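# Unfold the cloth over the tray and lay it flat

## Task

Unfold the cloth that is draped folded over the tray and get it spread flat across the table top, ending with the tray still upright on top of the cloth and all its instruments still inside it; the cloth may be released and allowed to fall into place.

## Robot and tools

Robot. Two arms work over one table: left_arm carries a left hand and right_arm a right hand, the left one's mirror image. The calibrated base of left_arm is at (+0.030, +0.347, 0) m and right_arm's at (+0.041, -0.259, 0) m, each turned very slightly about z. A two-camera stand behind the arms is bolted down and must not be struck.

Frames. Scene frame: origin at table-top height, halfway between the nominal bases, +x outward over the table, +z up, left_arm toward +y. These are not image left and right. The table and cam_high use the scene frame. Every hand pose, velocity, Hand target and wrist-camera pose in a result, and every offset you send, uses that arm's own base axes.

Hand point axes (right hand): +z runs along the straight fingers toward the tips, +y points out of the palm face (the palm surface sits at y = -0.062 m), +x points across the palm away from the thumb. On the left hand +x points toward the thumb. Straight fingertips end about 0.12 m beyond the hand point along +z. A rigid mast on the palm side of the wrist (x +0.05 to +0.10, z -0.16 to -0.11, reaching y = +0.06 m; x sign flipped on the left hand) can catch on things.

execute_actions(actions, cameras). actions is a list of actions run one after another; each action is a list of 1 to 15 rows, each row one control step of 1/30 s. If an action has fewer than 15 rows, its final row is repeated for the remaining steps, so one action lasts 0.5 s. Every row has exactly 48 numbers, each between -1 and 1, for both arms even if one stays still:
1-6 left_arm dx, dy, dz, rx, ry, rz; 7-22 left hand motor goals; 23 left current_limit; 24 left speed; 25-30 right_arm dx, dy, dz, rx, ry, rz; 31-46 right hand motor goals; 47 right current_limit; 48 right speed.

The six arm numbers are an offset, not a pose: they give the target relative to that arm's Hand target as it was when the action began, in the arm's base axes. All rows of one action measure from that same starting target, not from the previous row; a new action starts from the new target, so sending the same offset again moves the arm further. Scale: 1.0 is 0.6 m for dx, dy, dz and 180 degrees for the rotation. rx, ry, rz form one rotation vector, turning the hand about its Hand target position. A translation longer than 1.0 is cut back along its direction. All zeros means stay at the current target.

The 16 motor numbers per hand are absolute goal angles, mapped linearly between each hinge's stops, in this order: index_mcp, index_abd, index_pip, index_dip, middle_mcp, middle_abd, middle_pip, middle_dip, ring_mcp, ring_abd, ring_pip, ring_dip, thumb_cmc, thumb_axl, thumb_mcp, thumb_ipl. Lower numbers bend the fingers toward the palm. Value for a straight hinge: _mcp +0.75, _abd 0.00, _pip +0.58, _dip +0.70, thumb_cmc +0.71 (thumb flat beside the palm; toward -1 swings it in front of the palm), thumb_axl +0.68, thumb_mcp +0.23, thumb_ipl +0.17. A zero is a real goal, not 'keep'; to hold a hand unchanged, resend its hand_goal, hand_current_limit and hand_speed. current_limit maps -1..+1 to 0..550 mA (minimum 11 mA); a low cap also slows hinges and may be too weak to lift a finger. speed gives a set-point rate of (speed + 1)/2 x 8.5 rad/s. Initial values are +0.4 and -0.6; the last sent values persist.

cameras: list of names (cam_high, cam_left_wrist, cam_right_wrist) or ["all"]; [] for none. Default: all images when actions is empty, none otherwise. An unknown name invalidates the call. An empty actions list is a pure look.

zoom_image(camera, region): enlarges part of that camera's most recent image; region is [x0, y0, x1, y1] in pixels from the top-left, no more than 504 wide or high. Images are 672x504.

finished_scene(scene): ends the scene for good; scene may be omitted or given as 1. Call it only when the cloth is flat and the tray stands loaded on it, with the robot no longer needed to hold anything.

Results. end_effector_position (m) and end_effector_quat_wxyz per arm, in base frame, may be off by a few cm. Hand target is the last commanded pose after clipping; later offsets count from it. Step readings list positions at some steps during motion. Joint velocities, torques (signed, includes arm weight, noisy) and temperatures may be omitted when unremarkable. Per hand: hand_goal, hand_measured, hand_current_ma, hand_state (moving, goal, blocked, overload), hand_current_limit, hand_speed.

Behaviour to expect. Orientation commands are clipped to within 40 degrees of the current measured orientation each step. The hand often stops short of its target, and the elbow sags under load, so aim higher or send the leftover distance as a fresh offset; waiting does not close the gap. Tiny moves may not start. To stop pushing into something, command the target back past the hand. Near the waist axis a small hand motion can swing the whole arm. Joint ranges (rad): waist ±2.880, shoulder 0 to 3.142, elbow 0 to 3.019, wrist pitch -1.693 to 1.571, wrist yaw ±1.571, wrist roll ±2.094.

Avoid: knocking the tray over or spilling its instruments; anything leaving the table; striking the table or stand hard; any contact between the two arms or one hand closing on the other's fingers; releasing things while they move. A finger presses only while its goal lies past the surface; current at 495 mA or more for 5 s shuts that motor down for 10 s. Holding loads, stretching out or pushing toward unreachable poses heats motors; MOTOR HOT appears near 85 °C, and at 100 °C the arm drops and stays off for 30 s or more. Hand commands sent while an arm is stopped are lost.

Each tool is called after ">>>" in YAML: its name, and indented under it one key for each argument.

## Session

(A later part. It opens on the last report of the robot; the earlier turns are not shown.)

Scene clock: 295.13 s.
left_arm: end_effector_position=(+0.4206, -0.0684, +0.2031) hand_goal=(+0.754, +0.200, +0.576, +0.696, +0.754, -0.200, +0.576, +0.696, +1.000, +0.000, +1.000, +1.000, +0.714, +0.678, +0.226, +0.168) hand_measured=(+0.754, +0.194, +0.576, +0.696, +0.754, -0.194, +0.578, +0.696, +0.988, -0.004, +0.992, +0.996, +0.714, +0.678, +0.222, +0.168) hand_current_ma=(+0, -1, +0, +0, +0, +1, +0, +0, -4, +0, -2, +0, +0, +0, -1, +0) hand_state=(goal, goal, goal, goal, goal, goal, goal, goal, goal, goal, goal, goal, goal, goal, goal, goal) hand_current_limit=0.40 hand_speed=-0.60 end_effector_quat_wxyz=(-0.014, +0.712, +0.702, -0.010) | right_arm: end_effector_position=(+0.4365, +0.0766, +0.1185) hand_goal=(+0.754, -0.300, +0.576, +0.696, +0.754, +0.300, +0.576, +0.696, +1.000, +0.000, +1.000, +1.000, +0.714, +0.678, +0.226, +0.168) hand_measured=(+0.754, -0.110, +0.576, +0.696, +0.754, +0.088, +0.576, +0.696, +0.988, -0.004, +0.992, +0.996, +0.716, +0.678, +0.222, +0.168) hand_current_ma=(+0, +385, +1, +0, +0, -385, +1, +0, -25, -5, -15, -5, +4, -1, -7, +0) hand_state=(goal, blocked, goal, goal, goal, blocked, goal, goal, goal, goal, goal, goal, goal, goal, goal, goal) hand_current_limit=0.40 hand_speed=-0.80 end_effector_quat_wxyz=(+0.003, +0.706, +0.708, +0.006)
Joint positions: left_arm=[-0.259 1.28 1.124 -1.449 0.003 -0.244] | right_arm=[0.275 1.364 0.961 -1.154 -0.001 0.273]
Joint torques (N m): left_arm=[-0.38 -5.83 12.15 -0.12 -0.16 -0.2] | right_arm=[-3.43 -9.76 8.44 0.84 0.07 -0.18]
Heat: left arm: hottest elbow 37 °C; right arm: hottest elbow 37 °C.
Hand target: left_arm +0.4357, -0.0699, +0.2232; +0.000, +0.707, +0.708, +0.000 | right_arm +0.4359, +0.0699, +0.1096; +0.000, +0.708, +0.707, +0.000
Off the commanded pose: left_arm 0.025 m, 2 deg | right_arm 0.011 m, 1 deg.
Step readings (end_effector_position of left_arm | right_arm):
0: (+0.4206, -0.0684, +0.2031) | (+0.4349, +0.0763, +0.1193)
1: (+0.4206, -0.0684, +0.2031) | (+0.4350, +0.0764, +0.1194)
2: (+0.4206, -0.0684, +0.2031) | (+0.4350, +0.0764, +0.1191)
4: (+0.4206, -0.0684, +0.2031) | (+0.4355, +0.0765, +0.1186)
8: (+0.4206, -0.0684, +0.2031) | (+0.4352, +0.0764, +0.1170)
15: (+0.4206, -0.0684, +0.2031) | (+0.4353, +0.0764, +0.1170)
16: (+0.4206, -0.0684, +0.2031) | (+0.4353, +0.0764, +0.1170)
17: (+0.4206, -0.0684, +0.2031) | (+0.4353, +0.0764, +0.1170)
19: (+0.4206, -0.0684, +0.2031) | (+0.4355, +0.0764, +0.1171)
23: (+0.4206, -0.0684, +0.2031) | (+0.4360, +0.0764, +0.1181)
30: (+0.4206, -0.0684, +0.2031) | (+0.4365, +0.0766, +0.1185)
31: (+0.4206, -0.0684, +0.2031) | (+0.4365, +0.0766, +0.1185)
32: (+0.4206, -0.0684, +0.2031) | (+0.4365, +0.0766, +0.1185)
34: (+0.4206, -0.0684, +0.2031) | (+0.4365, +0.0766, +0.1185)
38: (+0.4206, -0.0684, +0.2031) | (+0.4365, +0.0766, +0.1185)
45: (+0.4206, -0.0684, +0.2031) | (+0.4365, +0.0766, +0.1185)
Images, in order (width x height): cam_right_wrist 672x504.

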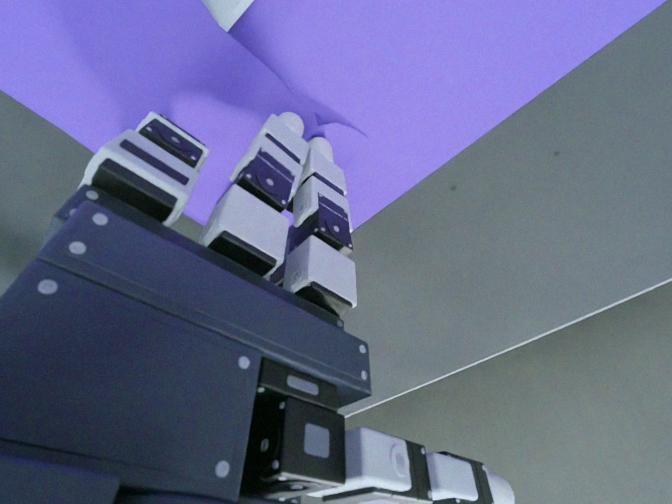

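>>> execute_actions:
  actions:
    - [[0,0,0,0,0,0,0.754,0.2,0.576,0.696,0.754,-0.2,0.576,0.696,1,0,1,1,0.714,0.678,0.226,0.168,0.4,-0.6,0,0,0.05,0,0,0,0.754,-0.3,0.576,0.696,0.754,0.3,0.576,0.696,1,0,1,1,0.714,0.678,0.226,0.168,0.4,-0.8]]
  cameras: ["all"]

>>> zoom_image:
  camera: "cam_right_wrist"
  region: [130, 0, 430, 225]

Scene clock: 301.93 s.
left_arm: end_effector_position=(+0.4206, -0.0684, +0.2031) hand_goal=(+0.754, +0.200, +0.576, +0.696, +0.754, -0.200, +0.576, +0.696, +1.000, +0.000, +1.000, +1.000, +0.714, +0.678, +0.226, +0.168) hand_measured=(+0.754, +0.194, +0.576, +0.696, +0.754, -0.194, +0.578, +0.696, +0.988, -0.004, +0.992, +0.996, +0.714, +0.678, +0.222, +0.168) hand_current_ma=(+0, -1, +0, +0, +0, +1, +0, +0, -4, +0, -2, +0, +0, +0, -1, +0) hand_state=(goal, goal, goal, goal, goal, goal, goal, goal, goal, goal, goal, goal, goal, goal, goal, goal) hand_current_limit=0.40 hand_speed=-0.60 end_effector_quat_wxyz=(-0.014, +0.712, +0.702, -0.010) | right_arm: end_effector_position=(+0.4208, +0.0722, +0.1191) hand_goal=(+0.754, -0.300, +0.576, +0.696, +0.754, +0.300, +0.576, +0.696, +1.000, +0.000, +1.000, +1.000, +0.714, +0.678, +0.226, +0.168) hand_measured=(+0.752, -0.110, +0.576, +0.696, +0.750, +0.088, +0.576, +0.696, +0.990, -0.004, +0.992, +0.996, +0.716, +0.678, +0.222, +0.168) hand_current_ma=(-5, +385, +0, +0, -5, -385, +0, +0, -25, -5, -15, -5, +3, -1, -7, +0) hand_state=(goal, blocked, goal, goal, goal, blocked, goal, goal, goal, goal, goal, goal, goal, goal, goal, goal) hand_current_limit=0.40 hand_speed=-0.80 end_effector_quat_wxyz=(-0.010, +0.706, +0.708, -0.017)
Joint positions: left_arm=[-0.259 1.28 1.124 -1.449 0.003 -0.244] | right_arm=[0.275 1.351 0.961 -1.22 -0.001 0.273]
Joint torques (N m): left_arm=[-0.38 -5.66 12.21 -0.18 -0.16 -0.2] | right_arm=[-2.96 -11.05 13.23 0.1 0.12 -0.2]
Heat: left arm: hottest elbow 37 °C; right arm: hottest elbow 37 °C.
Hand target: left_arm +0.4357, -0.0699, +0.2232; +0.000, +0.707, +0.708, +0.000 | right_arm +0.4359, +0.0699, +0.1396; +0.000, +0.708, +0.707, +0.000
Off the commanded pose: left_arm 0.025 m, 2 deg | right_arm 0.026 m, 2 deg.
Step readings (end_effector_position of left_arm | right_arm):
0: (+0.4206, -0.0684, +0.2031) | (+0.4365, +0.0766, +0.1185)
1: (+0.4206, -0.0684, +0.2031) | (+0.4365, +0.0766, +0.1185)
2: (+0.4206, -0.0684, +0.2031) | (+0.4361, +0.0765, +0.1186)
4: (+0.4206, -0.0684, +0.2031) | (+0.4329, +0.0756, +0.1183)
8: (+0.4206, -0.0684, +0.2031) | (+0.4243, +0.0732, +0.1179)
15: (+0.4206, -0.0684, +0.2031) | (+0.4212, +0.0723, +0.1192)

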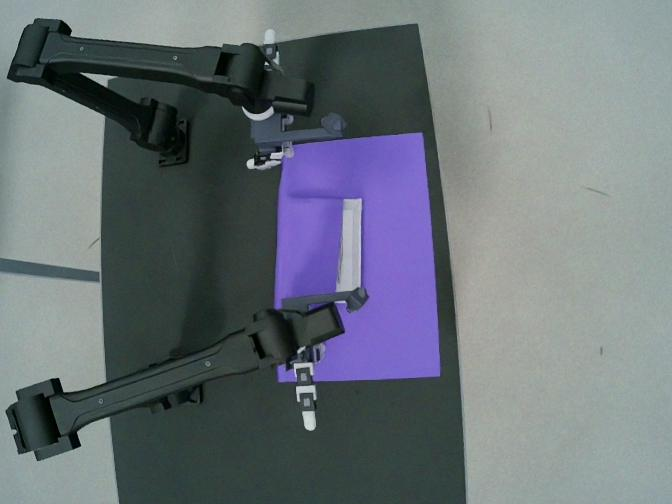

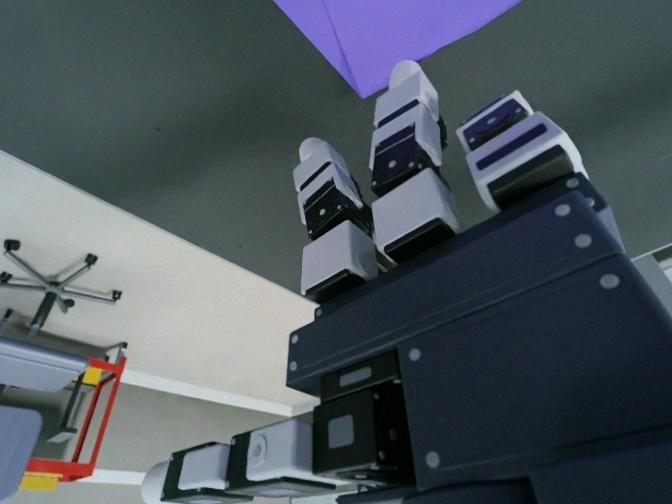

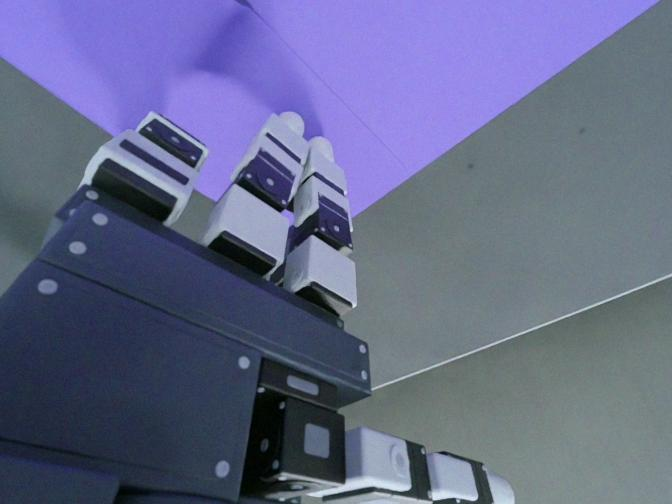

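Scaled by 1.680.

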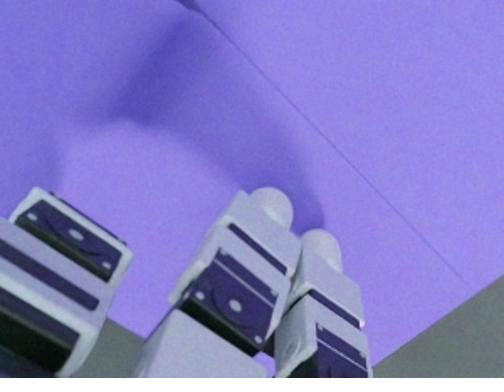

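>>> execute_actions:
  actions:
    - [[0,0,0,0,0,0,0.754,0.2,0.576,0.696,0.754,-0.2,0.576,0.696,1,0,1,1,0.714,0.678,0.226,0.168,0.4,-0.6,0,0,0.1,0,0,0,0.754,-0.3,0.576,0.696,0.754,0.3,0.576,0.696,1,0,1,1,0.714,0.678,0.226,0.168,0.4,-0.8]]
    - [[0,0,0,0,0,0,0.754,0.2,0.576,0.696,0.754,-0.2,0.576,0.696,1,0,1,1,0.714,0.678,0.226,0.168,0.4,-0.6,0,-0.2,0.05,0,0,0,0.754,0.2,0.576,0.696,0.754,-0.2,0.576,0.696,1,0,1,1,0.714,0.678,0.226,0.168,0.4,-0.8]]
  cameras: ["all"]

>>> zoom_image:
  camera: "cam_high"
  region: [260, 120, 450, 400]

Scene clock: 318.37 s.
left_arm: end_effector_position=(+0.4206, -0.0684, +0.2031) hand_goal=(+0.754, +0.200, +0.576, +0.696, +0.754, -0.200, +0.576, +0.696, +1.000, +0.000, +1.000, +1.000, +0.714, +0.678, +0.226, +0.168) hand_measured=(+0.754, +0.194, +0.576, +0.696, +0.754, -0.194, +0.578, +0.696, +0.988, -0.004, +0.992, +0.996, +0.714, +0.678, +0.222, +0.168) hand_current_ma=(+0, -1, +0, +0, +0, +1, +0, +0, -4, +0, -2, +0, +0, +0, -1, +0) hand_state=(goal, goal, goal, goal, goal, goal, goal, goal, goal, goal, goal, goal, goal, goal, goal, goal) hand_current_limit=0.40 hand_speed=-0.60 end_effector_quat_wxyz=(-0.014, +0.712, +0.702, -0.010) | right_arm: end_effector_position=(+0.4213, -0.0477, +0.2127) hand_goal=(+0.754, +0.200, +0.576, +0.696, +0.754, -0.200, +0.576, +0.696, +1.000, +0.000, +1.000, +1.000, +0.714, +0.678, +0.226, +0.168) hand_measured=(+0.752, +0.194, +0.576, +0.696, +0.752, -0.194, +0.576, +0.696, +0.990, -0.002, +0.992, +0.996, +0.716, +0.678, +0.222, +0.168) hand_current_ma=(-4, -8, +0, +0, -5, +8, +0, +0, -24, -3, -14, -5, +2, -1, -8, +0) hand_state=(goal, goal, goal, goal, goal, goal, goal, goal, goal, goal, goal, goal, goal, goal, goal, goal) hand_current_limit=0.40 hand_speed=-0.80 end_effector_quat_wxyz=(-0.008, +0.710, +0.704, -0.010)
Joint positions: left_arm=[-0.259 1.28 1.124 -1.449 0.003 -0.244] | right_arm=[-0.068 1.244 1.116 -1.467 0.005 -0.059]
Joint torques (N m): left_arm=[-0.79 -5.77 12.22 -0.18 -0.16 -0.2] | right_arm=[-3.14 -8.41 14.91 0.01 -0.08 -0.16]
Heat: left arm: hottest elbow 37 °C; right arm: hottest elbow 39 °C.
Hand target: left_arm +0.4357, -0.0699, +0.2232; +0.000, +0.707, +0.708, +0.000 | right_arm +0.4360, -0.0501, +0.2297; +0.000, +0.708, +0.707, +0.000
Off the commanded pose: left_arm 0.025 m, 2 deg | right_arm 0.022 m, 2 deg.
Step readings (end_effector_position of left_arm | right_arm):
0: (+0.4206, -0.0684, +0.2031) | (+0.4208, +0.0722, +0.1191)
1: (+0.4206, -0.0684, +0.2031) | (+0.4207, +0.0722, +0.1193)
2: (+0.4206, -0.0684, +0.2031) | (+0.4189, +0.0716, +0.1205)
4: (+0.4206, -0.0684, +0.2031) | (+0.4151, +0.0705, +0.1278)
8: (+0.4206, -0.0684, +0.2031) | (+0.4179, +0.0712, +0.1603)
15: (+0.4206, -0.0684, +0.2031) | (+0.4242, +0.0730, +0.1872)
16: (+0.4206, -0.0684, +0.2031) | (+0.4237, +0.0725, +0.1870)
17: (+0.4206, -0.0684, +0.2031) | (+0.4229, +0.0692, +0.1867)
19: (+0.4206, -0.0684, +0.2031) | (+0.4222, +0.0469, +0.1881)
23: (+0.4206, -0.0684, +0.2031) | (+0.4174, -0.0301, +0.1992)
30: (+0.4206, -0.0684, +0.2031) | (+0.4188, -0.0530, +0.2119)

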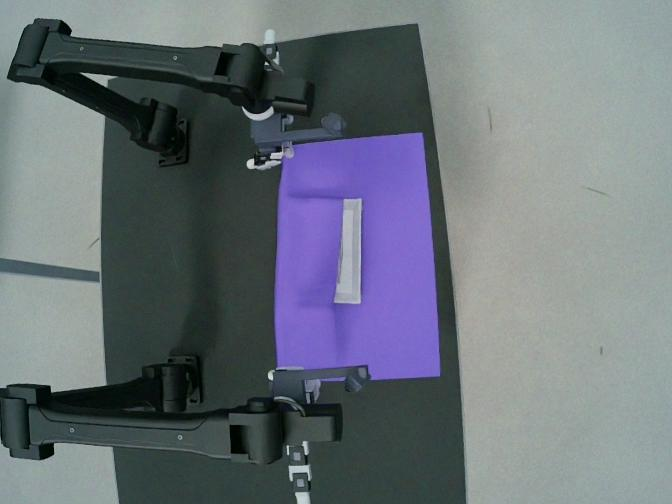

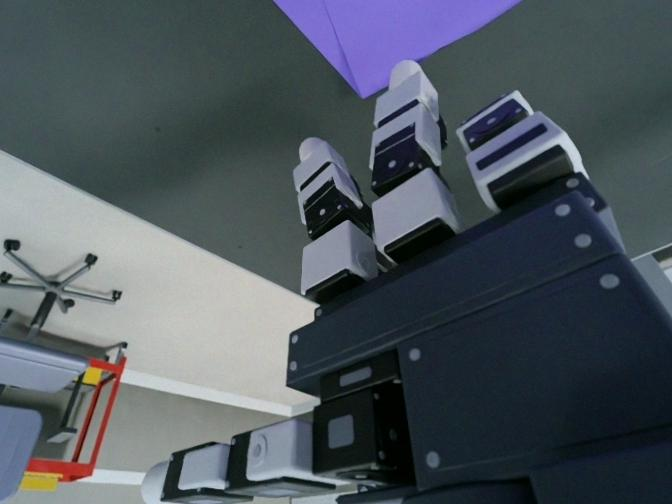

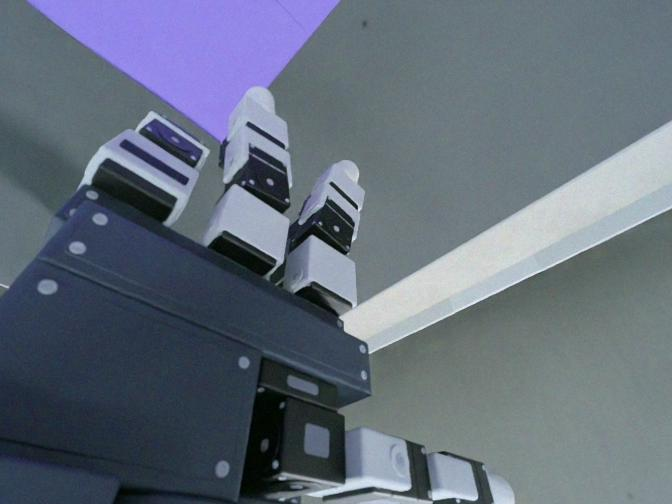

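Scaled by 1.800.

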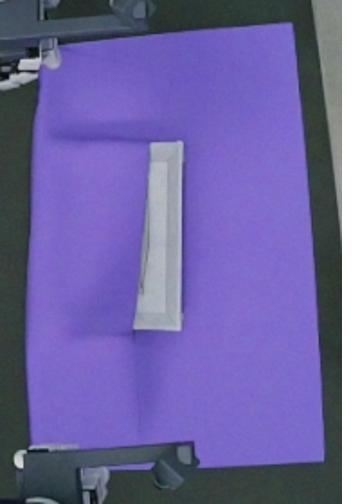

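>>> execute_actions:
  actions:
    - [[0.074,0.018,-0.122,0,0,0,0.754,0,0.576,0.696,0.754,0,0.576,0.696,1,0,1,1,0.714,0.678,0.226,0.168,0.4,-0.6,0,0,0,0,0,0,0.754,0,0.576,0.696,0.754,0,0.576,0.696,1,0,1,1,0.714,0.678,0.226,0.168,0.4,-0.8]]
  cameras: ["all"]

Scene clock: 392.77 s.
left_arm: end_effector_position=(+0.4750, -0.0585, +0.1508) hand_goal=(+0.754, +0.000, +0.576, +0.696, +0.754, +0.000, +0.576, +0.696, +1.000, +0.000, +1.000, +1.000, +0.714, +0.678, +0.226, +0.168) hand_measured=(+0.754, +0.004, +0.576, +0.696, +0.754, -0.004, +0.578, +0.696, +0.992, -0.004, +0.994, +0.996, +0.714, +0.678, +0.222, +0.168) hand_current_ma=(+0, +0, +0, +0, +0, +0, +0, +0, -2, +0, -1, +0, +0, +0, -1, +0) hand_state=(goal, goal, goal, goal, goal, goal, goal, goal, goal, goal, goal, goal, goal, goal, goal, goal) hand_current_limit=0.40 hand_speed=-0.60 end_effector_quat_wxyz=(-0.003, +0.702, +0.712, -0.002) | right_arm: end_effector_position=(+0.4216, -0.0470, +0.2121) hand_goal=(+0.754, +0.000, +0.576, +0.696, +0.754, +0.000, +0.576, +0.696, +1.000, +0.000, +1.000, +1.000, +0.714, +0.678, +0.226, +0.168) hand_measured=(+0.752, +0.004, +0.576, +0.696, +0.752, -0.004, +0.576, +0.696, +0.990, -0.002, +0.992, +0.996, +0.716, +0.678, +0.222, +0.168) hand_current_ma=(-4, +4, +0, +0, -5, -5, +0, +0, -24, -3, -14, -5, +2, -1, -8, +0) hand_state=(goal, goal, goal, goal, goal, goal, goal, goal, goal, goal, goal, goal, goal, goal, goal, goal) hand_current_limit=0.40 hand_speed=-0.80 end_effector_quat_wxyz=(-0.009, +0.709, +0.705, -0.010)
Joint positions: left_arm=[-0.206 1.432 1.124 -1.27 0.001 -0.22] | right_arm=[-0.068 1.246 1.116 -1.467 0.003 -0.063]
Joint torques (N m): left_arm=[-0.85 -7.3 8.06 0.95 -0.1 0.11] | right_arm=[-2.9 -7.82 14.86 -0.05 -0.1 -0.22]
Heat: left arm: hottest elbow 38 °C; right arm: hottest elbow 41 °C.
Hand target: left_arm +0.4801, -0.0591, +0.1499; +0.000, +0.707, +0.708, +0.000 | right_arm +0.4360, -0.0501, +0.2298; +0.000, +0.708, +0.707, +0.000
Off the commanded pose: left_arm 0.005 m, 1 deg | right_arm 0.023 m, 2 deg.
Step readings (end_effector_position of left_arm | right_arm):
0: (+0.4206, -0.0684, +0.2031) | (+0.4214, -0.0476, +0.2127)
1: (+0.4207, -0.0685, +0.2030) | (+0.4214, -0.0476, +0.2127)
2: (+0.4232, -0.0679, +0.2026) | (+0.4214, -0.0475, +0.2127)
4: (+0.4357, -0.0677, +0.1994) | (+0.4214, -0.0473, +0.2127)
8: (+0.4628, -0.0616, +0.1755) | (+0.4215, -0.0471, +0.2122)
15: (+0.4743, -0.0582, +0.1506) | (+0.4216, -0.0470, +0.2121)

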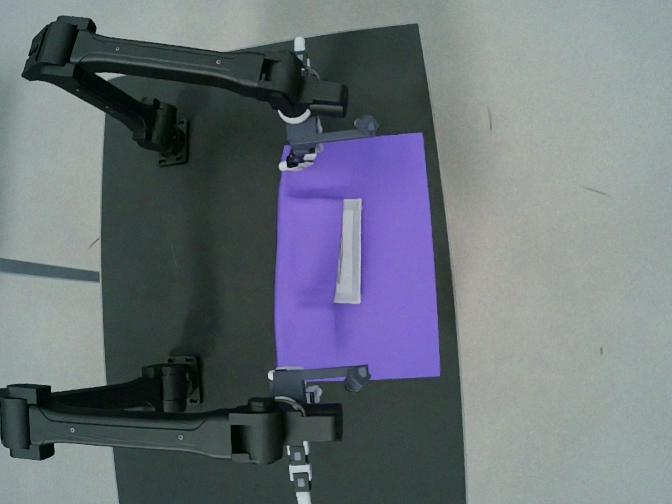

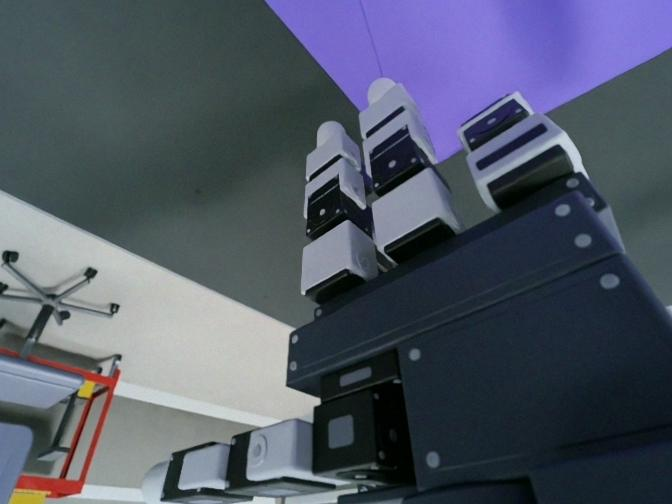

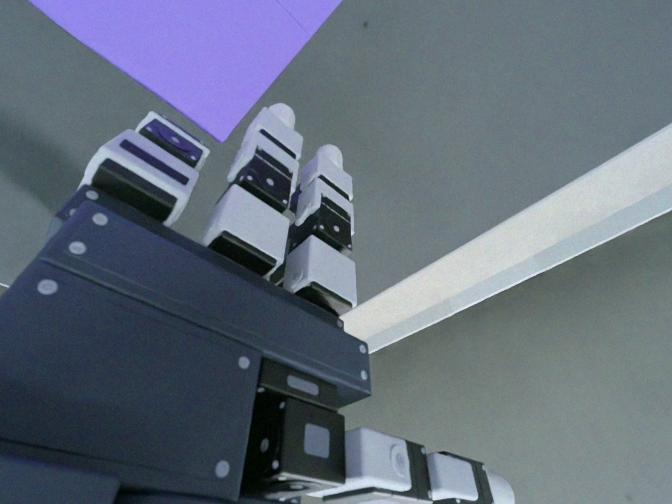

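>>> zoom_image:
  camera: "cam_high"
  region: [270, 125, 390, 215]

>>> zoom_image:
  camera: "cam_high"
  region: [270, 290, 390, 380]

Scaled by 4.200.

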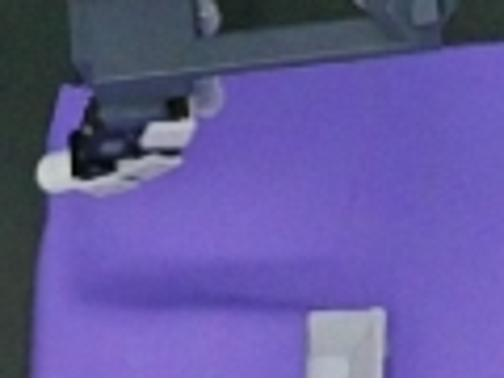

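Scaled by 4.200.

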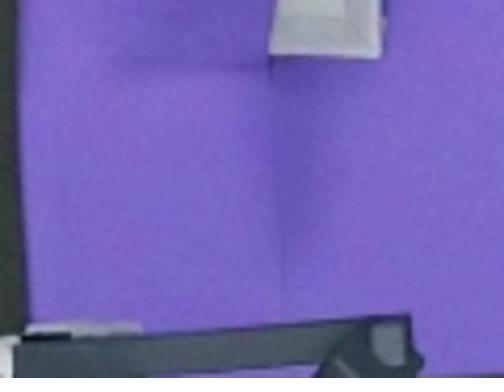

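>>> execute_actions:
  actions:
    - [[0,-0.05,-0.04,0,0,0,0.754,0,0.576,0.696,0.754,0,0.576,0.696,1,0,1,1,0.714,0.678,0.226,0.168,0.4,-0.6,0,0,0,0,0,0,0.754,0,0.576,0.696,0.754,0,0.576,0.696,1,0,1,1,0.714,0.678,0.226,0.168,0.4,-0.8]]
  cameras: ["cam_left_wrist"]

Scene clock: 413.37 s.
left_arm: end_effector_position=(+0.4805, -0.0904, +0.1370) hand_goal=(+0.754, +0.000, +0.576, +0.696, +0.754, +0.000, +0.576, +0.696, +1.000, +0.000, +1.000, +1.000, +0.714, +0.678, +0.226, +0.168) hand_measured=(+0.754, +0.002, +0.576, +0.696, +0.754, -0.002, +0.578, +0.696, +0.992, -0.002, +0.994, +0.996, +0.714, +0.678, +0.222, +0.168) hand_current_ma=(+0, +0, +0, +0, +0, +0, +0, +0, -2, +0, -1, +0, +0, +0, -1, +0) hand_state=(goal, goal, goal, goal, goal, goal, goal, goal, goal, goal, goal, goal, goal, goal, goal, goal) hand_current_limit=0.40 hand_speed=-0.60 end_effector_quat_wxyz=(+0.007, +0.712, +0.702, +0.003) | right_arm: end_effector_position=(+0.4216, -0.0470, +0.2121) hand_goal=(+0.754, +0.000, +0.576, +0.696, +0.754, +0.000, +0.576, +0.696, +1.000, +0.000, +1.000, +1.000, +0.714, +0.678, +0.226, +0.168) hand_measured=(+0.752, +0.004, +0.576, +0.696, +0.752, -0.004, +0.576, +0.696, +0.990, -0.002, +0.992, +0.996, +0.716, +0.678, +0.222, +0.168) hand_current_ma=(-4, +4, +0, +0, -5, -5, +0, +0, -24, -3, -14, -5, +2, -1, -8, +0) hand_state=(goal, goal, goal, goal, goal, goal, goal, goal, goal, goal, goal, goal, goal, goal, goal, goal) hand_current_limit=0.40 hand_speed=-0.80 end_effector_quat_wxyz=(-0.009, +0.709, +0.705, -0.010)
Joint positions: left_arm=[-0.274 1.462 1.112 -1.206 0.002 -0.261] | right_arm=[-0.068 1.246 1.116 -1.467 0.003 -0.063]
Joint torques (N m): left_arm=[-1.2 -7.24 6.87 0.95 -0.14 -0.18] | right_arm=[-2.32 -8.41 15.12 -0.13 -0.11 -0.24]
Heat: left arm: hottest elbow 37 °C; right arm: hottest elbow 41 °C.
Hand target: left_arm +0.4801, -0.0891, +0.1260; +0.000, +0.706, +0.708, +0.000 | right_arm +0.4360, -0.0501, +0.2298; +0.000, +0.708, +0.707, +0.000
Off the commanded pose: left_arm 0.011 m, 1 deg | right_arm 0.023 m, 2 deg.
Step readings (end_effector_position of left_arm | right_arm):
0: (+0.4750, -0.0586, +0.1508) | (+0.4216, -0.0470, +0.2121)
1: (+0.4751, -0.0586, +0.1508) | (+0.4216, -0.0470, +0.2121)
2: (+0.4761, -0.0597, +0.1512) | (+0.4216, -0.0470, +0.2121)
4: (+0.4796, -0.0644, +0.1513) | (+0.4216, -0.0470, +0.2121)
8: (+0.4817, -0.0819, +0.1464) | (+0.4216, -0.0470, +0.2121)
15: (+0.4802, -0.0908, +0.1368) | (+0.4216, -0.0470, +0.2121)
Images, in order (width x height): cam_left_wrist 672x504.

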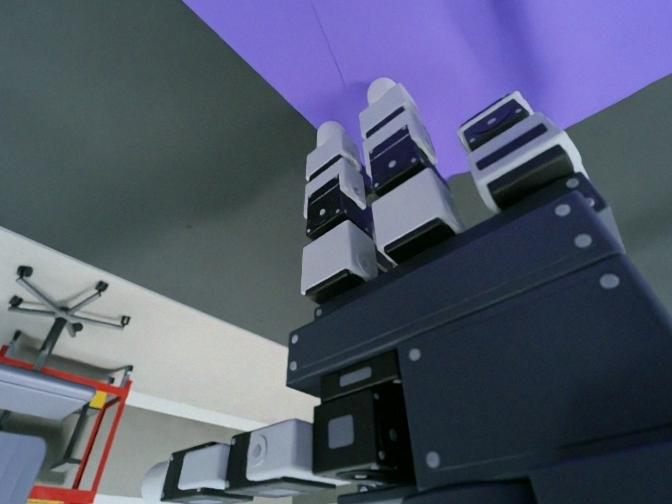

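>>> execute_actions:
  actions:
    - [[0.08,0,0.0,0,0,0,0.754,0,0.576,0.696,0.754,0,0.576,0.696,1,0,1,1,0.714,0.678,0.226,0.168,0.4,-0.6,0,0,0,0,0,0,0.754,0,0.576,0.696,0.754,0,0.576,0.696,1,0,1,1,0.714,0.678,0.226,0.168,0.4,-0.8]]
  cameras: ["cam_left_wrist","cam_high"]

Scene clock: 437.20 s.
left_arm: end_effector_position=(+0.5114, -0.0890, +0.1284) hand_goal=(+0.754, +0.000, +0.576, +0.696, +0.754, +0.000, +0.576, +0.696, +1.000, +0.000, +1.000, +1.000, +0.714, +0.678, +0.226, +0.168) hand_measured=(+0.754, +0.002, +0.578, +0.696, +0.782, -0.004, +0.598, +0.708, +0.994, -0.002, +0.994, +0.998, +0.714, +0.678, +0.222, +0.168) hand_current_ma=(+0, +0, +0, +0, +21, +0, +11, +4, -2, +0, -1, +0, +0, +0, -1, +0) hand_state=(goal, goal, goal, goal, blocked, goal, blocked, goal, goal, goal, goal, goal, goal, goal, goal, goal) hand_current_limit=0.40 hand_speed=-0.60 end_effector_quat_wxyz=(+0.001, +0.705, +0.709, -0.001) | right_arm: end_effector_position=(+0.4216, -0.0470, +0.2121) hand_goal=(+0.754, +0.000, +0.576, +0.696, +0.754, +0.000, +0.576, +0.696, +1.000, +0.000, +1.000, +1.000, +0.714, +0.678, +0.226, +0.168) hand_measured=(+0.752, +0.004, +0.576, +0.696, +0.752, -0.004, +0.576, +0.696, +0.990, -0.002, +0.992, +0.996, +0.716, +0.678, +0.222, +0.168) hand_current_ma=(-4, +4, +0, +0, -5, -5, +0, +0, -24, -3, -14, -5, +2, -1, -8, +0) hand_state=(goal, goal, goal, goal, goal, goal, goal, goal, goal, goal, goal, goal, goal, goal, goal, goal) hand_current_limit=0.40 hand_speed=-0.80 end_effector_quat_wxyz=(-0.009, +0.709, +0.705, -0.010)
Joint positions: left_arm=[-0.255 1.554 1.194 -1.211 0.003 -0.26] | right_arm=[-0.068 1.246 1.116 -1.467 0.003 -0.063]
Joint torques (N m): left_arm=[-0.09 -6.83 10.77 0.32 -0.15 0.06] | right_arm=[-2.49 -7.82 14.89 -0.13 -0.03 -0.22]
Heat: left arm: hottest elbow 35 °C; right arm: hottest elbow 42 °C.
Hand target: left_arm +0.5281, -0.0892, +0.1260; +0.000, +0.707, +0.708, +0.000 | right_arm +0.4360, -0.0501, +0.2298; +0.000, +0.708, +0.707, +0.000
Off the commanded pose: left_arm 0.017 m, 0 deg | right_arm 0.023 m, 2 deg.
Step readings (end_effector_position of left_arm | right_arm):
0: (+0.4804, -0.0904, +0.1370) | (+0.4216, -0.0470, +0.2121)
1: (+0.4804, -0.0904, +0.1368) | (+0.4216, -0.0470, +0.2121)
2: (+0.4805, -0.0902, +0.1352) | (+0.4216, -0.0470, +0.2121)
4: (+0.4842, -0.0894, +0.1304) | (+0.4216, -0.0470, +0.2121)
8: (+0.5030, -0.0893, +0.1284) | (+0.4216, -0.0470, +0.2121)
15: (+0.5112, -0.0889, +0.1284) | (+0.4216, -0.0470, +0.2121)
Images, in order (width x height): cam_high 672x504, cam_left_wrist 672x504.

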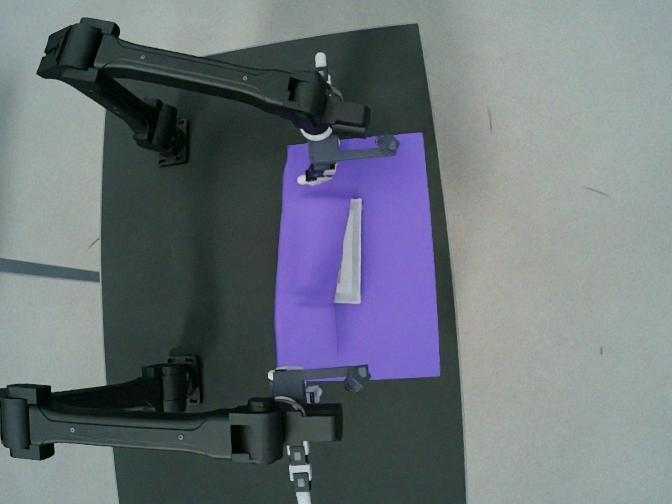

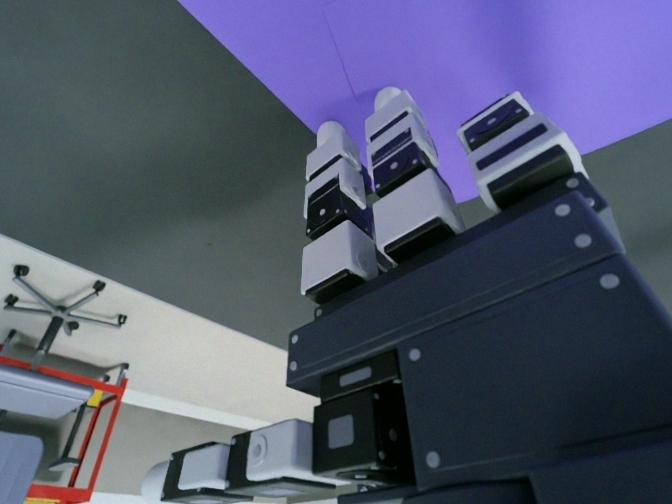

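>>> execute_actions:
  actions:
    - [[0,0,0.06,0,0,0,0.754,0,0.576,0.696,0.754,0,0.576,0.696,1,0,1,1,0.714,0.678,0.226,0.168,0.4,-0.6,0,0,0,0,0,0,0.754,0,0.576,0.696,0.754,0,0.576,0.696,1,0,1,1,0.714,0.678,0.226,0.168,0.4,-0.8]]
    - [[0.07,0,0.0,0,0,0,0.754,0,0.576,0.696,0.754,0,0.576,0.696,1,0,1,1,0.714,0.678,0.226,0.168,0.4,-0.6,0,0.2,0,0,0,0,0.754,0,0.576,0.696,0.754,0,0.576,0.696,1,0,1,1,0.714,0.678,0.226,0.168,0.4,-0.8]]
    - [[0,0,-0.03,0,0,0,0.754,0,0.576,0.696,0.754,0,0.576,0.696,1,0,1,1,0.714,0.678,0.226,0.168,0.4,-0.6,0,0,-0.15,0,0,0,0.754,0,0.576,0.696,0.754,0,0.576,0.696,1,0,1,1,0.714,0.678,0.226,0.168,0.4,-0.8]]
  cameras: ["cam_left_wrist","cam_right_wrist"]

Scene clock: 447.13 s.
left_arm: end_effector_position=(+0.5572, -0.0876, +0.1439) hand_goal=(+0.754, +0.000, +0.576, +0.696, +0.754, +0.000, +0.576, +0.696, +1.000, +0.000, +1.000, +1.000, +0.714, +0.678, +0.226, +0.168) hand_measured=(+0.752, +0.002, +0.578, +0.696, +0.754, -0.004, +0.578, +0.700, +0.994, -0.002, +0.994, +0.998, +0.714, +0.678, +0.222, +0.168) hand_current_ma=(+0, +0, +0, +0, +0, +0, +0, +0, -2, +0, -1, +0, +0, +0, -1, +0) hand_state=(goal, goal, goal, goal, goal, goal, goal, goal, goal, goal, goal, goal, goal, goal, goal, goal) hand_current_limit=0.40 hand_speed=-0.60 end_effector_quat_wxyz=(-0.006, +0.703, +0.711, -0.004) | right_arm: end_effector_position=(+0.4331, +0.0704, +0.1401) hand_goal=(+0.754, +0.000, +0.576, +0.696, +0.754, +0.000, +0.576, +0.696, +1.000, +0.000, +1.000, +1.000, +0.714, +0.678, +0.226, +0.168) hand_measured=(+0.752, +0.002, +0.576, +0.696, +0.752, -0.002, +0.576, +0.696, +0.992, -0.002, +0.994, +0.996, +0.716, +0.678, +0.222, +0.168) hand_current_ma=(-2, +2, +0, +0, -2, -1, +0, +0, -18, -2, -12, -5, +2, -1, -8, +0) hand_state=(goal, goal, goal, goal, goal, goal, goal, goal, goal, goal, goal, goal, goal, goal, goal, goal) hand_current_limit=0.40 hand_speed=-0.80 end_effector_quat_wxyz=(-0.004, +0.703, +0.711, -0.003)
Joint positions: left_arm=[-0.23 1.659 1.369 -1.295 0.001 -0.242] | right_arm=[0.259 1.34 1.003 -1.242 -0.003 0.248]
Joint torques (N m): left_arm=[-0.44 -9.82 9.65 0.83 -0.09 0.1] | right_arm=[-1.44 -10.05 9.81 0.79 0.19 0.07]
Heat: left arm: hottest elbow 36 °C; right arm: hottest elbow 42 °C.
Hand target: left_arm +0.5701, -0.0891, +0.1440; +0.000, +0.707, +0.708, +0.000 | right_arm +0.4359, +0.0699, +0.1397; +0.000, +0.708, +0.707, +0.000
Off the commanded pose: left_arm 0.013 m, 1 deg | right_arm 0.003 m, 1 deg.
Step readings (end_effector_position of left_arm | right_arm):
0: (+0.5115, -0.0890, +0.1283) | (+0.4216, -0.0470, +0.2121)
1: (+0.5115, -0.0890, +0.1286) | (+0.4216, -0.0470, +0.2121)
2: (+0.5109, -0.0889, +0.1294) | (+0.4216, -0.0470, +0.2121)
4: (+0.5092, -0.0884, +0.1317) | (+0.4216, -0.0470, +0.2121)
8: (+0.5098, -0.0883, +0.1398) | (+0.4216, -0.0470, +0.2121)
15: (+0.5112, -0.0887, +0.1450) | (+0.4216, -0.0470, +0.2121)
16: (+0.5112, -0.0887, +0.1453) | (+0.4216, -0.0466, +0.2121)
17: (+0.5121, -0.0886, +0.1459) | (+0.4218, -0.0429, +0.2120)
19: (+0.5205, -0.0889, +0.1490) | (+0.4225, -0.0237, +0.2119)
23: (+0.5455, -0.0885, +0.1551) | (+0.4183, +0.0477, +0.2113)
30: (+0.5520, -0.0862, +0.1500) | (+0.4194, +0.0718, +0.2127)
31: (+0.5519, -0.0862, +0.1496) | (+0.4202, +0.0709, +0.2122)
32: (+0.5519, -0.0863, +0.1494) | (+0.4224, +0.0708, +0.2114)
34: (+0.5526, -0.0865, +0.1487) | (+0.4302, +0.0719, +0.2039)
38: (+0.5557, -0.0872, +0.1466) | (+0.4294, +0.0705, +0.1675)
45: (+0.5571, -0.0876, +0.1439) | (+0.4312, +0.0701, +0.1394)
Images, in order (width x height): cam_left_wrist 672x504, cam_right_wrist 672x504.

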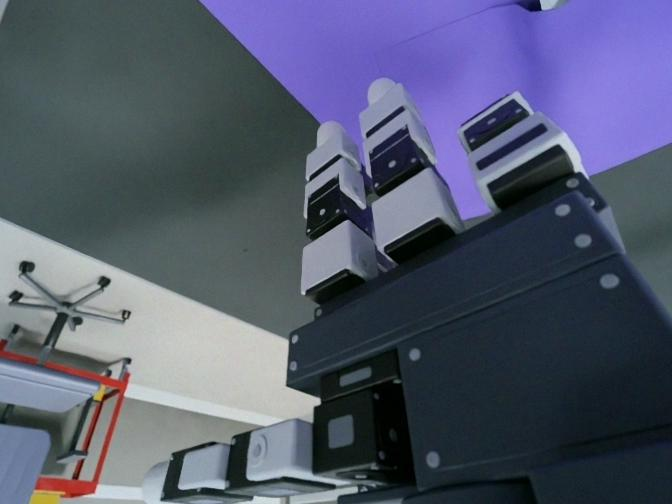

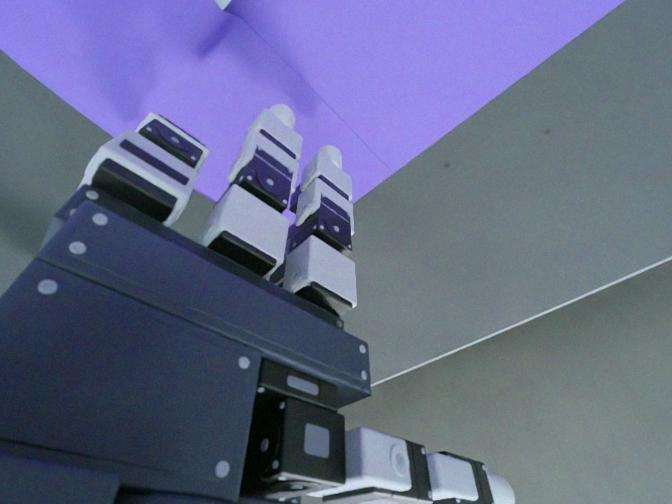

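>>> execute_actions:
  actions:
    - [[0,0,-0.053,0,0,0,1,0,1,1,0.754,0,0.576,0.696,1,0,1,1,0.714,0.678,0.226,0.168,0.4,-0.6,0,0,-0.046,0,0,0,0.754,0,0.576,0.696,0.754,0,0.576,0.696,1,0,1,1,0.714,0.678,0.226,0.168,0.4,-0.8]]
  cameras: ["cam_left_wrist","cam_right_wrist"]

Scene clock: 462.30 s.
left_arm: end_effector_position=(+0.5700, -0.0906, +0.1311) hand_goal=(+1.000, +0.000, +1.000, +1.000, +0.754, +0.000, +0.576, +0.696, +1.000, +0.000, +1.000, +1.000, +0.714, +0.678, +0.226, +0.168) hand_measured=(+0.988, +0.002, +0.994, +0.996, +0.756, -0.002, +0.578, +0.698, +0.994, -0.002, +0.994, +0.998, +0.714, +0.678, +0.222, +0.168) hand_current_ma=(-5, +0, -1, +0, +0, +0, +0, +0, -2, +0, -1, +0, +0, +0, -1, +0) hand_state=(goal, goal, goal, goal, goal, goal, goal, goal, goal, goal, goal, goal, goal, goal, goal, goal) hand_current_limit=0.40 hand_speed=-0.60 end_effector_quat_wxyz=(+0.011, +0.703, +0.711, +0.006) | right_arm: end_effector_position=(+0.4352, +0.0707, +0.1190) hand_goal=(+0.754, +0.000, +0.576, +0.696, +0.754, +0.000, +0.576, +0.696, +1.000, +0.000, +1.000, +1.000, +0.714, +0.678, +0.226, +0.168) hand_measured=(+0.754, +0.002, +0.576, +0.696, +0.756, -0.002, +0.576, +0.696, +0.992, -0.002, +0.994, +0.996, +0.716, +0.678, +0.222, +0.168) hand_current_ma=(-1, +2, +0, +0, +1, -1, +0, +0, -18, -2, -12, -5, +2, -1, -8, +0) hand_state=(goal, goal, goal, goal, goal, goal, goal, goal, goal, goal, goal, goal, goal, goal, goal, goal) hand_current_limit=0.40 hand_speed=-0.80 end_effector_quat_wxyz=(+0.000, +0.704, +0.711, +0.003)
Joint positions: left_arm=[-0.23 1.68 1.353 -1.219 0.001 -0.242] | right_arm=[0.259 1.36 0.96 -1.166 -0.003 0.249]
Joint torques (N m): left_arm=[-0.56 -10.11 6.75 1.03 -0.07 0.09] | right_arm=[-2.2 -9.17 8.92 1.11 0.15 0.05]
Heat: left arm: hottest elbow 36 °C; right arm: hottest elbow 41 °C.
Hand target: left_arm +0.5701, -0.0891, +0.1122; +0.000, +0.707, +0.708, +0.000 | right_arm +0.4360, +0.0699, +0.1122; +0.000, +0.708, +0.707, +0.000
Off the commanded pose: left_arm 0.019 m, 2 deg | right_arm 0.007 m, 1 deg.
Step readings (end_effector_position of left_arm | right_arm):
0: (+0.5572, -0.0876, +0.1439) | (+0.4332, +0.0704, +0.1401)
1: (+0.5574, -0.0877, +0.1440) | (+0.4333, +0.0704, +0.1401)
2: (+0.5589, -0.0880, +0.1442) | (+0.4341, +0.0706, +0.1398)
4: (+0.5648, -0.0894, +0.1444) | (+0.4367, +0.0713, +0.1373)
8: (+0.5701, -0.0906, +0.1378) | (+0.4355, +0.0710, +0.1264)
15: (+0.5699, -0.0906, +0.1311) | (+0.4351, +0.0707, +0.1189)
Images, in order (width x height): cam_left_wrist 672x504, cam_right_wrist 672x504.

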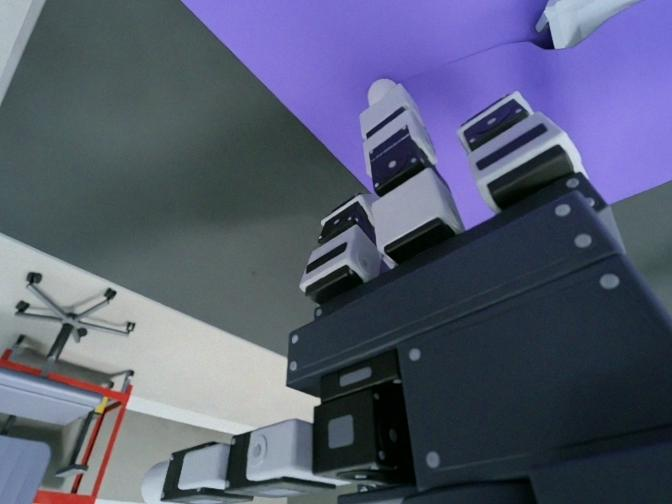

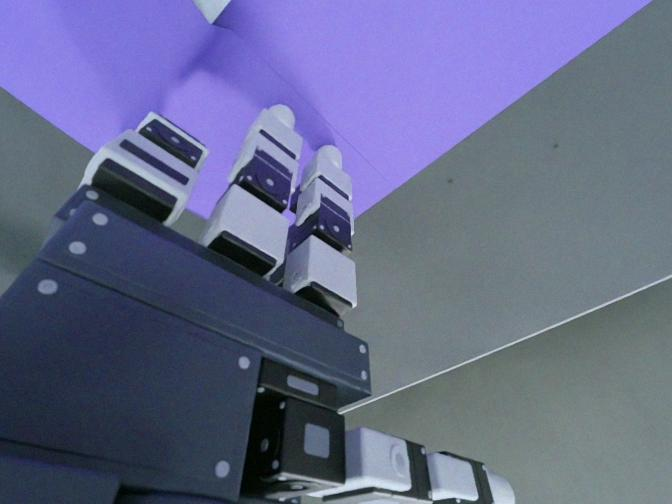

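>>> execute_actions:
  actions:
    - [[0,0,0.2,0,0,0,1,0,1,1,0.754,0,0.576,0.696,1,0,1,1,0.714,0.678,0.226,0.168,0.4,-0.6,0,0,0,0,0,0,0.754,0,0.576,0.696,0.754,0,0.576,0.696,1,0,1,1,0.714,0.678,0.226,0.168,0.4,-0.8]]
    - [[0,0.3,0,0,0,0,1,0,1,1,0.754,0,0.576,0.696,1,0,1,1,0.714,0.678,0.226,0.168,0.4,-0.6,0,0,0,0,0,0,0.754,0,0.576,0.696,0.754,0,0.576,0.696,1,0,1,1,0.714,0.678,0.226,0.168,0.4,-0.8]]
  cameras: ["cam_high","cam_left_wrist"]

>>> zoom_image:
  camera: "cam_high"
  region: [270, 125, 450, 260]

Scene clock: 481.37 s.
left_arm: end_effector_position=(+0.5612, +0.0889, +0.2168) hand_goal=(+1.000, +0.000, +1.000, +1.000, +0.754, +0.000, +0.576, +0.696, +1.000, +0.000, +1.000, +1.000, +0.714, +0.678, +0.226, +0.168) hand_measured=(+0.990, +0.002, +0.994, +0.996, +0.752, -0.002, +0.576, +0.698, +0.994, -0.002, +0.994, +0.998, +0.714, +0.678, +0.222, +0.168) hand_current_ma=(-4, +0, -1, +0, +0, +0, +0, +0, -2, +0, -1, +0, +0, +0, -1, +0) hand_state=(goal, goal, goal, goal, goal, goal, goal, goal, goal, goal, goal, goal, goal, goal, goal, goal) hand_current_limit=0.40 hand_speed=-0.60 end_effector_quat_wxyz=(-0.007, +0.702, +0.712, -0.009) | right_arm: end_effector_position=(+0.4353, +0.0707, +0.1190) hand_goal=(+0.754, +0.000, +0.576, +0.696, +0.754, +0.000, +0.576, +0.696, +1.000, +0.000, +1.000, +1.000, +0.714, +0.678, +0.226, +0.168) hand_measured=(+0.754, +0.002, +0.576, +0.696, +0.756, -0.002, +0.576, +0.696, +0.992, -0.002, +0.994, +0.996, +0.716, +0.678, +0.222, +0.168) hand_current_ma=(-1, +2, +0, +0, +2, -1, +0, +0, -18, -2, -12, -5, +2, -1, -8, +0) hand_state=(goal, goal, goal, goal, goal, goal, goal, goal, goal, goal, goal, goal, goal, goal, goal, goal) hand_current_limit=0.40 hand_speed=-0.80 end_effector_quat_wxyz=(+0.000, +0.704, +0.711, +0.003)
Joint positions: left_arm=[0.136 1.616 1.513 -1.491 -0.001 0.122] | right_arm=[0.259 1.36 0.96 -1.166 -0.003 0.249]
Joint torques (N m): left_arm=[-0.67 -11.11 10.67 -0.13 -0.07 0.1] | right_arm=[-1.73 -9.23 8.72 1.11 0.15 0.06]
Heat: left arm: hottest elbow 35 °C; right arm: hottest elbow 40 °C.
Hand target: left_arm +0.5702, +0.0909, +0.2322; +0.000, +0.707, +0.708, +0.000 | right_arm +0.4361, +0.0699, +0.1122; +0.000, +0.708, +0.707, +0.000
Off the commanded pose: left_arm 0.018 m, 2 deg | right_arm 0.007 m, 1 deg.
Step readings (end_effector_position of left_arm | right_arm):
0: (+0.5700, -0.0906, +0.1311) | (+0.4353, +0.0707, +0.1190)
1: (+0.5698, -0.0906, +0.1310) | (+0.4353, +0.0707, +0.1190)
2: (+0.5676, -0.0901, +0.1314) | (+0.4353, +0.0707, +0.1190)
4: (+0.5587, -0.0880, +0.1354) | (+0.4353, +0.0707, +0.1190)
8: (+0.5518, -0.0864, +0.1628) | (+0.4353, +0.0707, +0.1190)
15: (+0.5589, -0.0881, +0.2124) | (+0.4353, +0.0707, +0.1190)
16: (+0.5593, -0.0871, +0.2137) | (+0.4353, +0.0707, +0.1190)
17: (+0.5601, -0.0825, +0.2144) | (+0.4353, +0.0707, +0.1190)
19: (+0.5635, -0.0591, +0.2143) | (+0.4353, +0.0707, +0.1190)
23: (+0.5646, +0.0443, +0.2170) | (+0.4353, +0.0707, +0.1190)
30: (+0.5554, +0.1192, +0.2172) | (+0.4353, +0.0707, +0.1190)
Images, in order (width x height): cam_high 672x504, cam_left_wrist 672x504.

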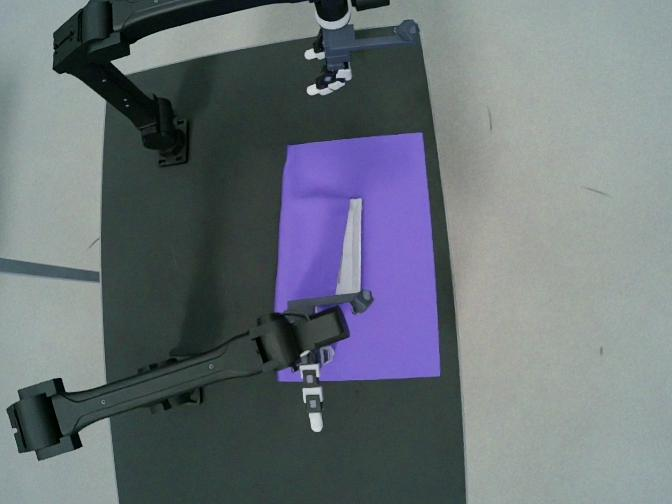

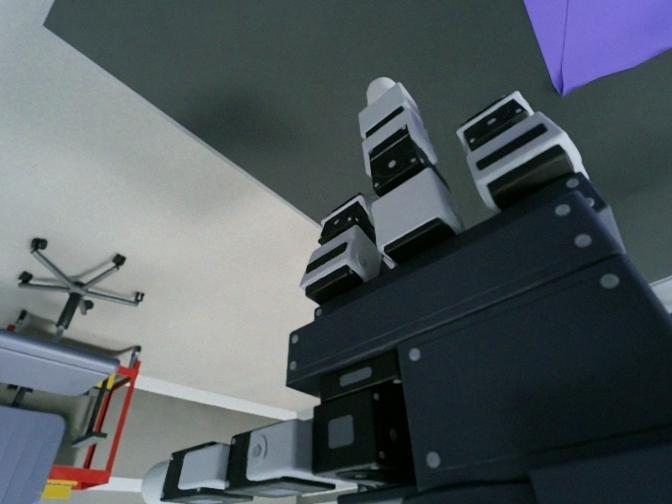

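Scaled by 2.800.

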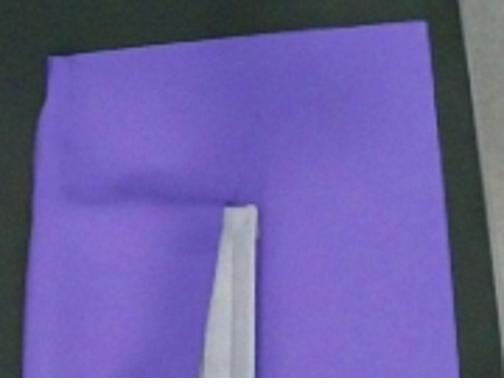

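>>> zoom_image:
  camera: "cam_high"
  region: [280, 130, 380, 205]

Scaled by 5.040.

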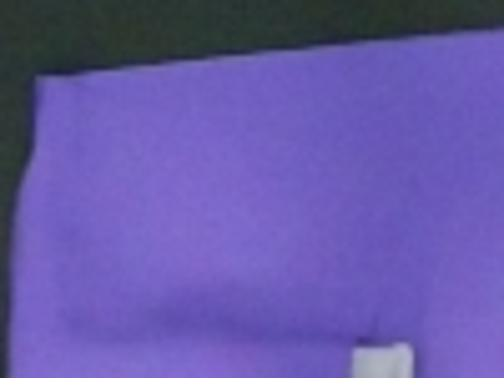

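>>> execute_actions:
  actions:
    - [[0,-0.3,0,0,0,0,1,0,1,1,1,0,1,1,1,0,1,1,0.714,0.678,0.226,0.168,0.4,-0.6,0,0,0,0,0,0,0.754,0,0.576,0.696,0.754,0,0.576,0.696,1,0,1,1,0.714,0.678,0.226,0.168,0.4,-0.8]]
  cameras: ["cam_left_wrist"]

>>> zoom_image:
  camera: "cam_left_wrist"
  region: [250, 0, 672, 220]

Scene clock: 492.73 s.
left_arm: end_effector_position=(+0.5539, -0.0846, +0.2168) hand_goal=(+1.000, +0.000, +1.000, +1.000, +1.000, +0.000, +1.000, +1.000, +1.000, +0.000, +1.000, +1.000, +0.714, +0.678, +0.226, +0.168) hand_measured=(+0.990, +0.002, +0.994, +0.996, +0.988, +0.000, +0.994, +0.996, +0.994, +0.000, +0.994, +0.998, +0.714, +0.678, +0.222, +0.168) hand_current_ma=(-4, +0, -1, +0, -4, +0, -1, -1, -2, +0, -1, +0, +0, +0, -1, +0) hand_state=(goal, goal, goal, goal, goal, goal, goal, goal, goal, goal, goal, goal, goal, goal, goal, goal) hand_current_limit=0.40 hand_speed=-0.60 end_effector_quat_wxyz=(-0.010, +0.711, +0.703, -0.008) | right_arm: end_effector_position=(+0.4353, +0.0707, +0.1190) hand_goal=(+0.754, +0.000, +0.576, +0.696, +0.754, +0.000, +0.576, +0.696, +1.000, +0.000, +1.000, +1.000, +0.714, +0.678, +0.226, +0.168) hand_measured=(+0.754, +0.002, +0.576, +0.696, +0.756, -0.002, +0.576, +0.696, +0.992, -0.002, +0.994, +0.996, +0.716, +0.678, +0.222, +0.168) hand_current_ma=(-1, +2, +0, +0, +2, -1, +0, +0, -18, -2, -12, -5, +2, -1, -8, +0) hand_state=(goal, goal, goal, goal, goal, goal, goal, goal, goal, goal, goal, goal, goal, goal, goal, goal) hand_current_limit=0.40 hand_speed=-0.80 end_effector_quat_wxyz=(+0.000, +0.704, +0.711, +0.003)
Joint positions: left_arm=[-0.221 1.616 1.513 -1.492 0.003 -0.21] | right_arm=[0.259 1.36 0.96 -1.166 -0.003 0.249]
Joint torques (N m): left_arm=[-1.08 -10.05 12.46 -0.28 -0.09 -0.22] | right_arm=[-1.96 -9.41 8.99 0.99 0.12 0.01]
Heat: left arm: hottest elbow 36 °C; right arm: hottest elbow 39 °C.
Hand target: left_arm +0.5702, -0.0891, +0.2322; +0.000, +0.707, +0.708, +0.000 | right_arm +0.4361, +0.0699, +0.1122; +0.000, +0.708, +0.707, +0.000
Off the commanded pose: left_arm 0.023 m, 2 deg | right_arm 0.007 m, 1 deg.
Step readings (end_effector_position of left_arm | right_arm):
0: (+0.5612, +0.0889, +0.2168) | (+0.4353, +0.0707, +0.1190)
1: (+0.5613, +0.0883, +0.2168) | (+0.4353, +0.0707, +0.1190)
2: (+0.5618, +0.0842, +0.2168) | (+0.4353, +0.0707, +0.1190)
4: (+0.5642, +0.0604, +0.2168) | (+0.4353, +0.0707, +0.1190)
8: (+0.5637, -0.0432, +0.2164) | (+0.4353, +0.0707, +0.1190)
15: (+0.5500, -0.1151, +0.2163) | (+0.4353, +0.0707, +0.1190)
Images, in order (width x height): cam_left_wrist 672x504.

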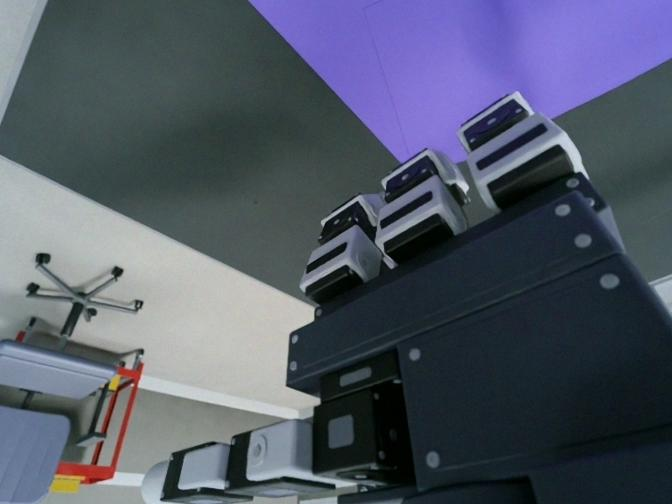

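Scaled by 1.194.

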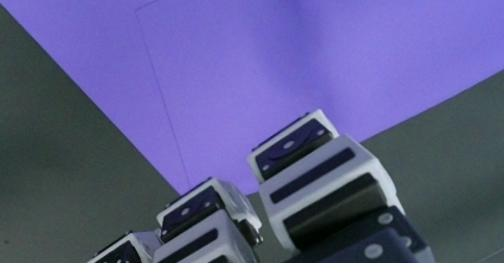

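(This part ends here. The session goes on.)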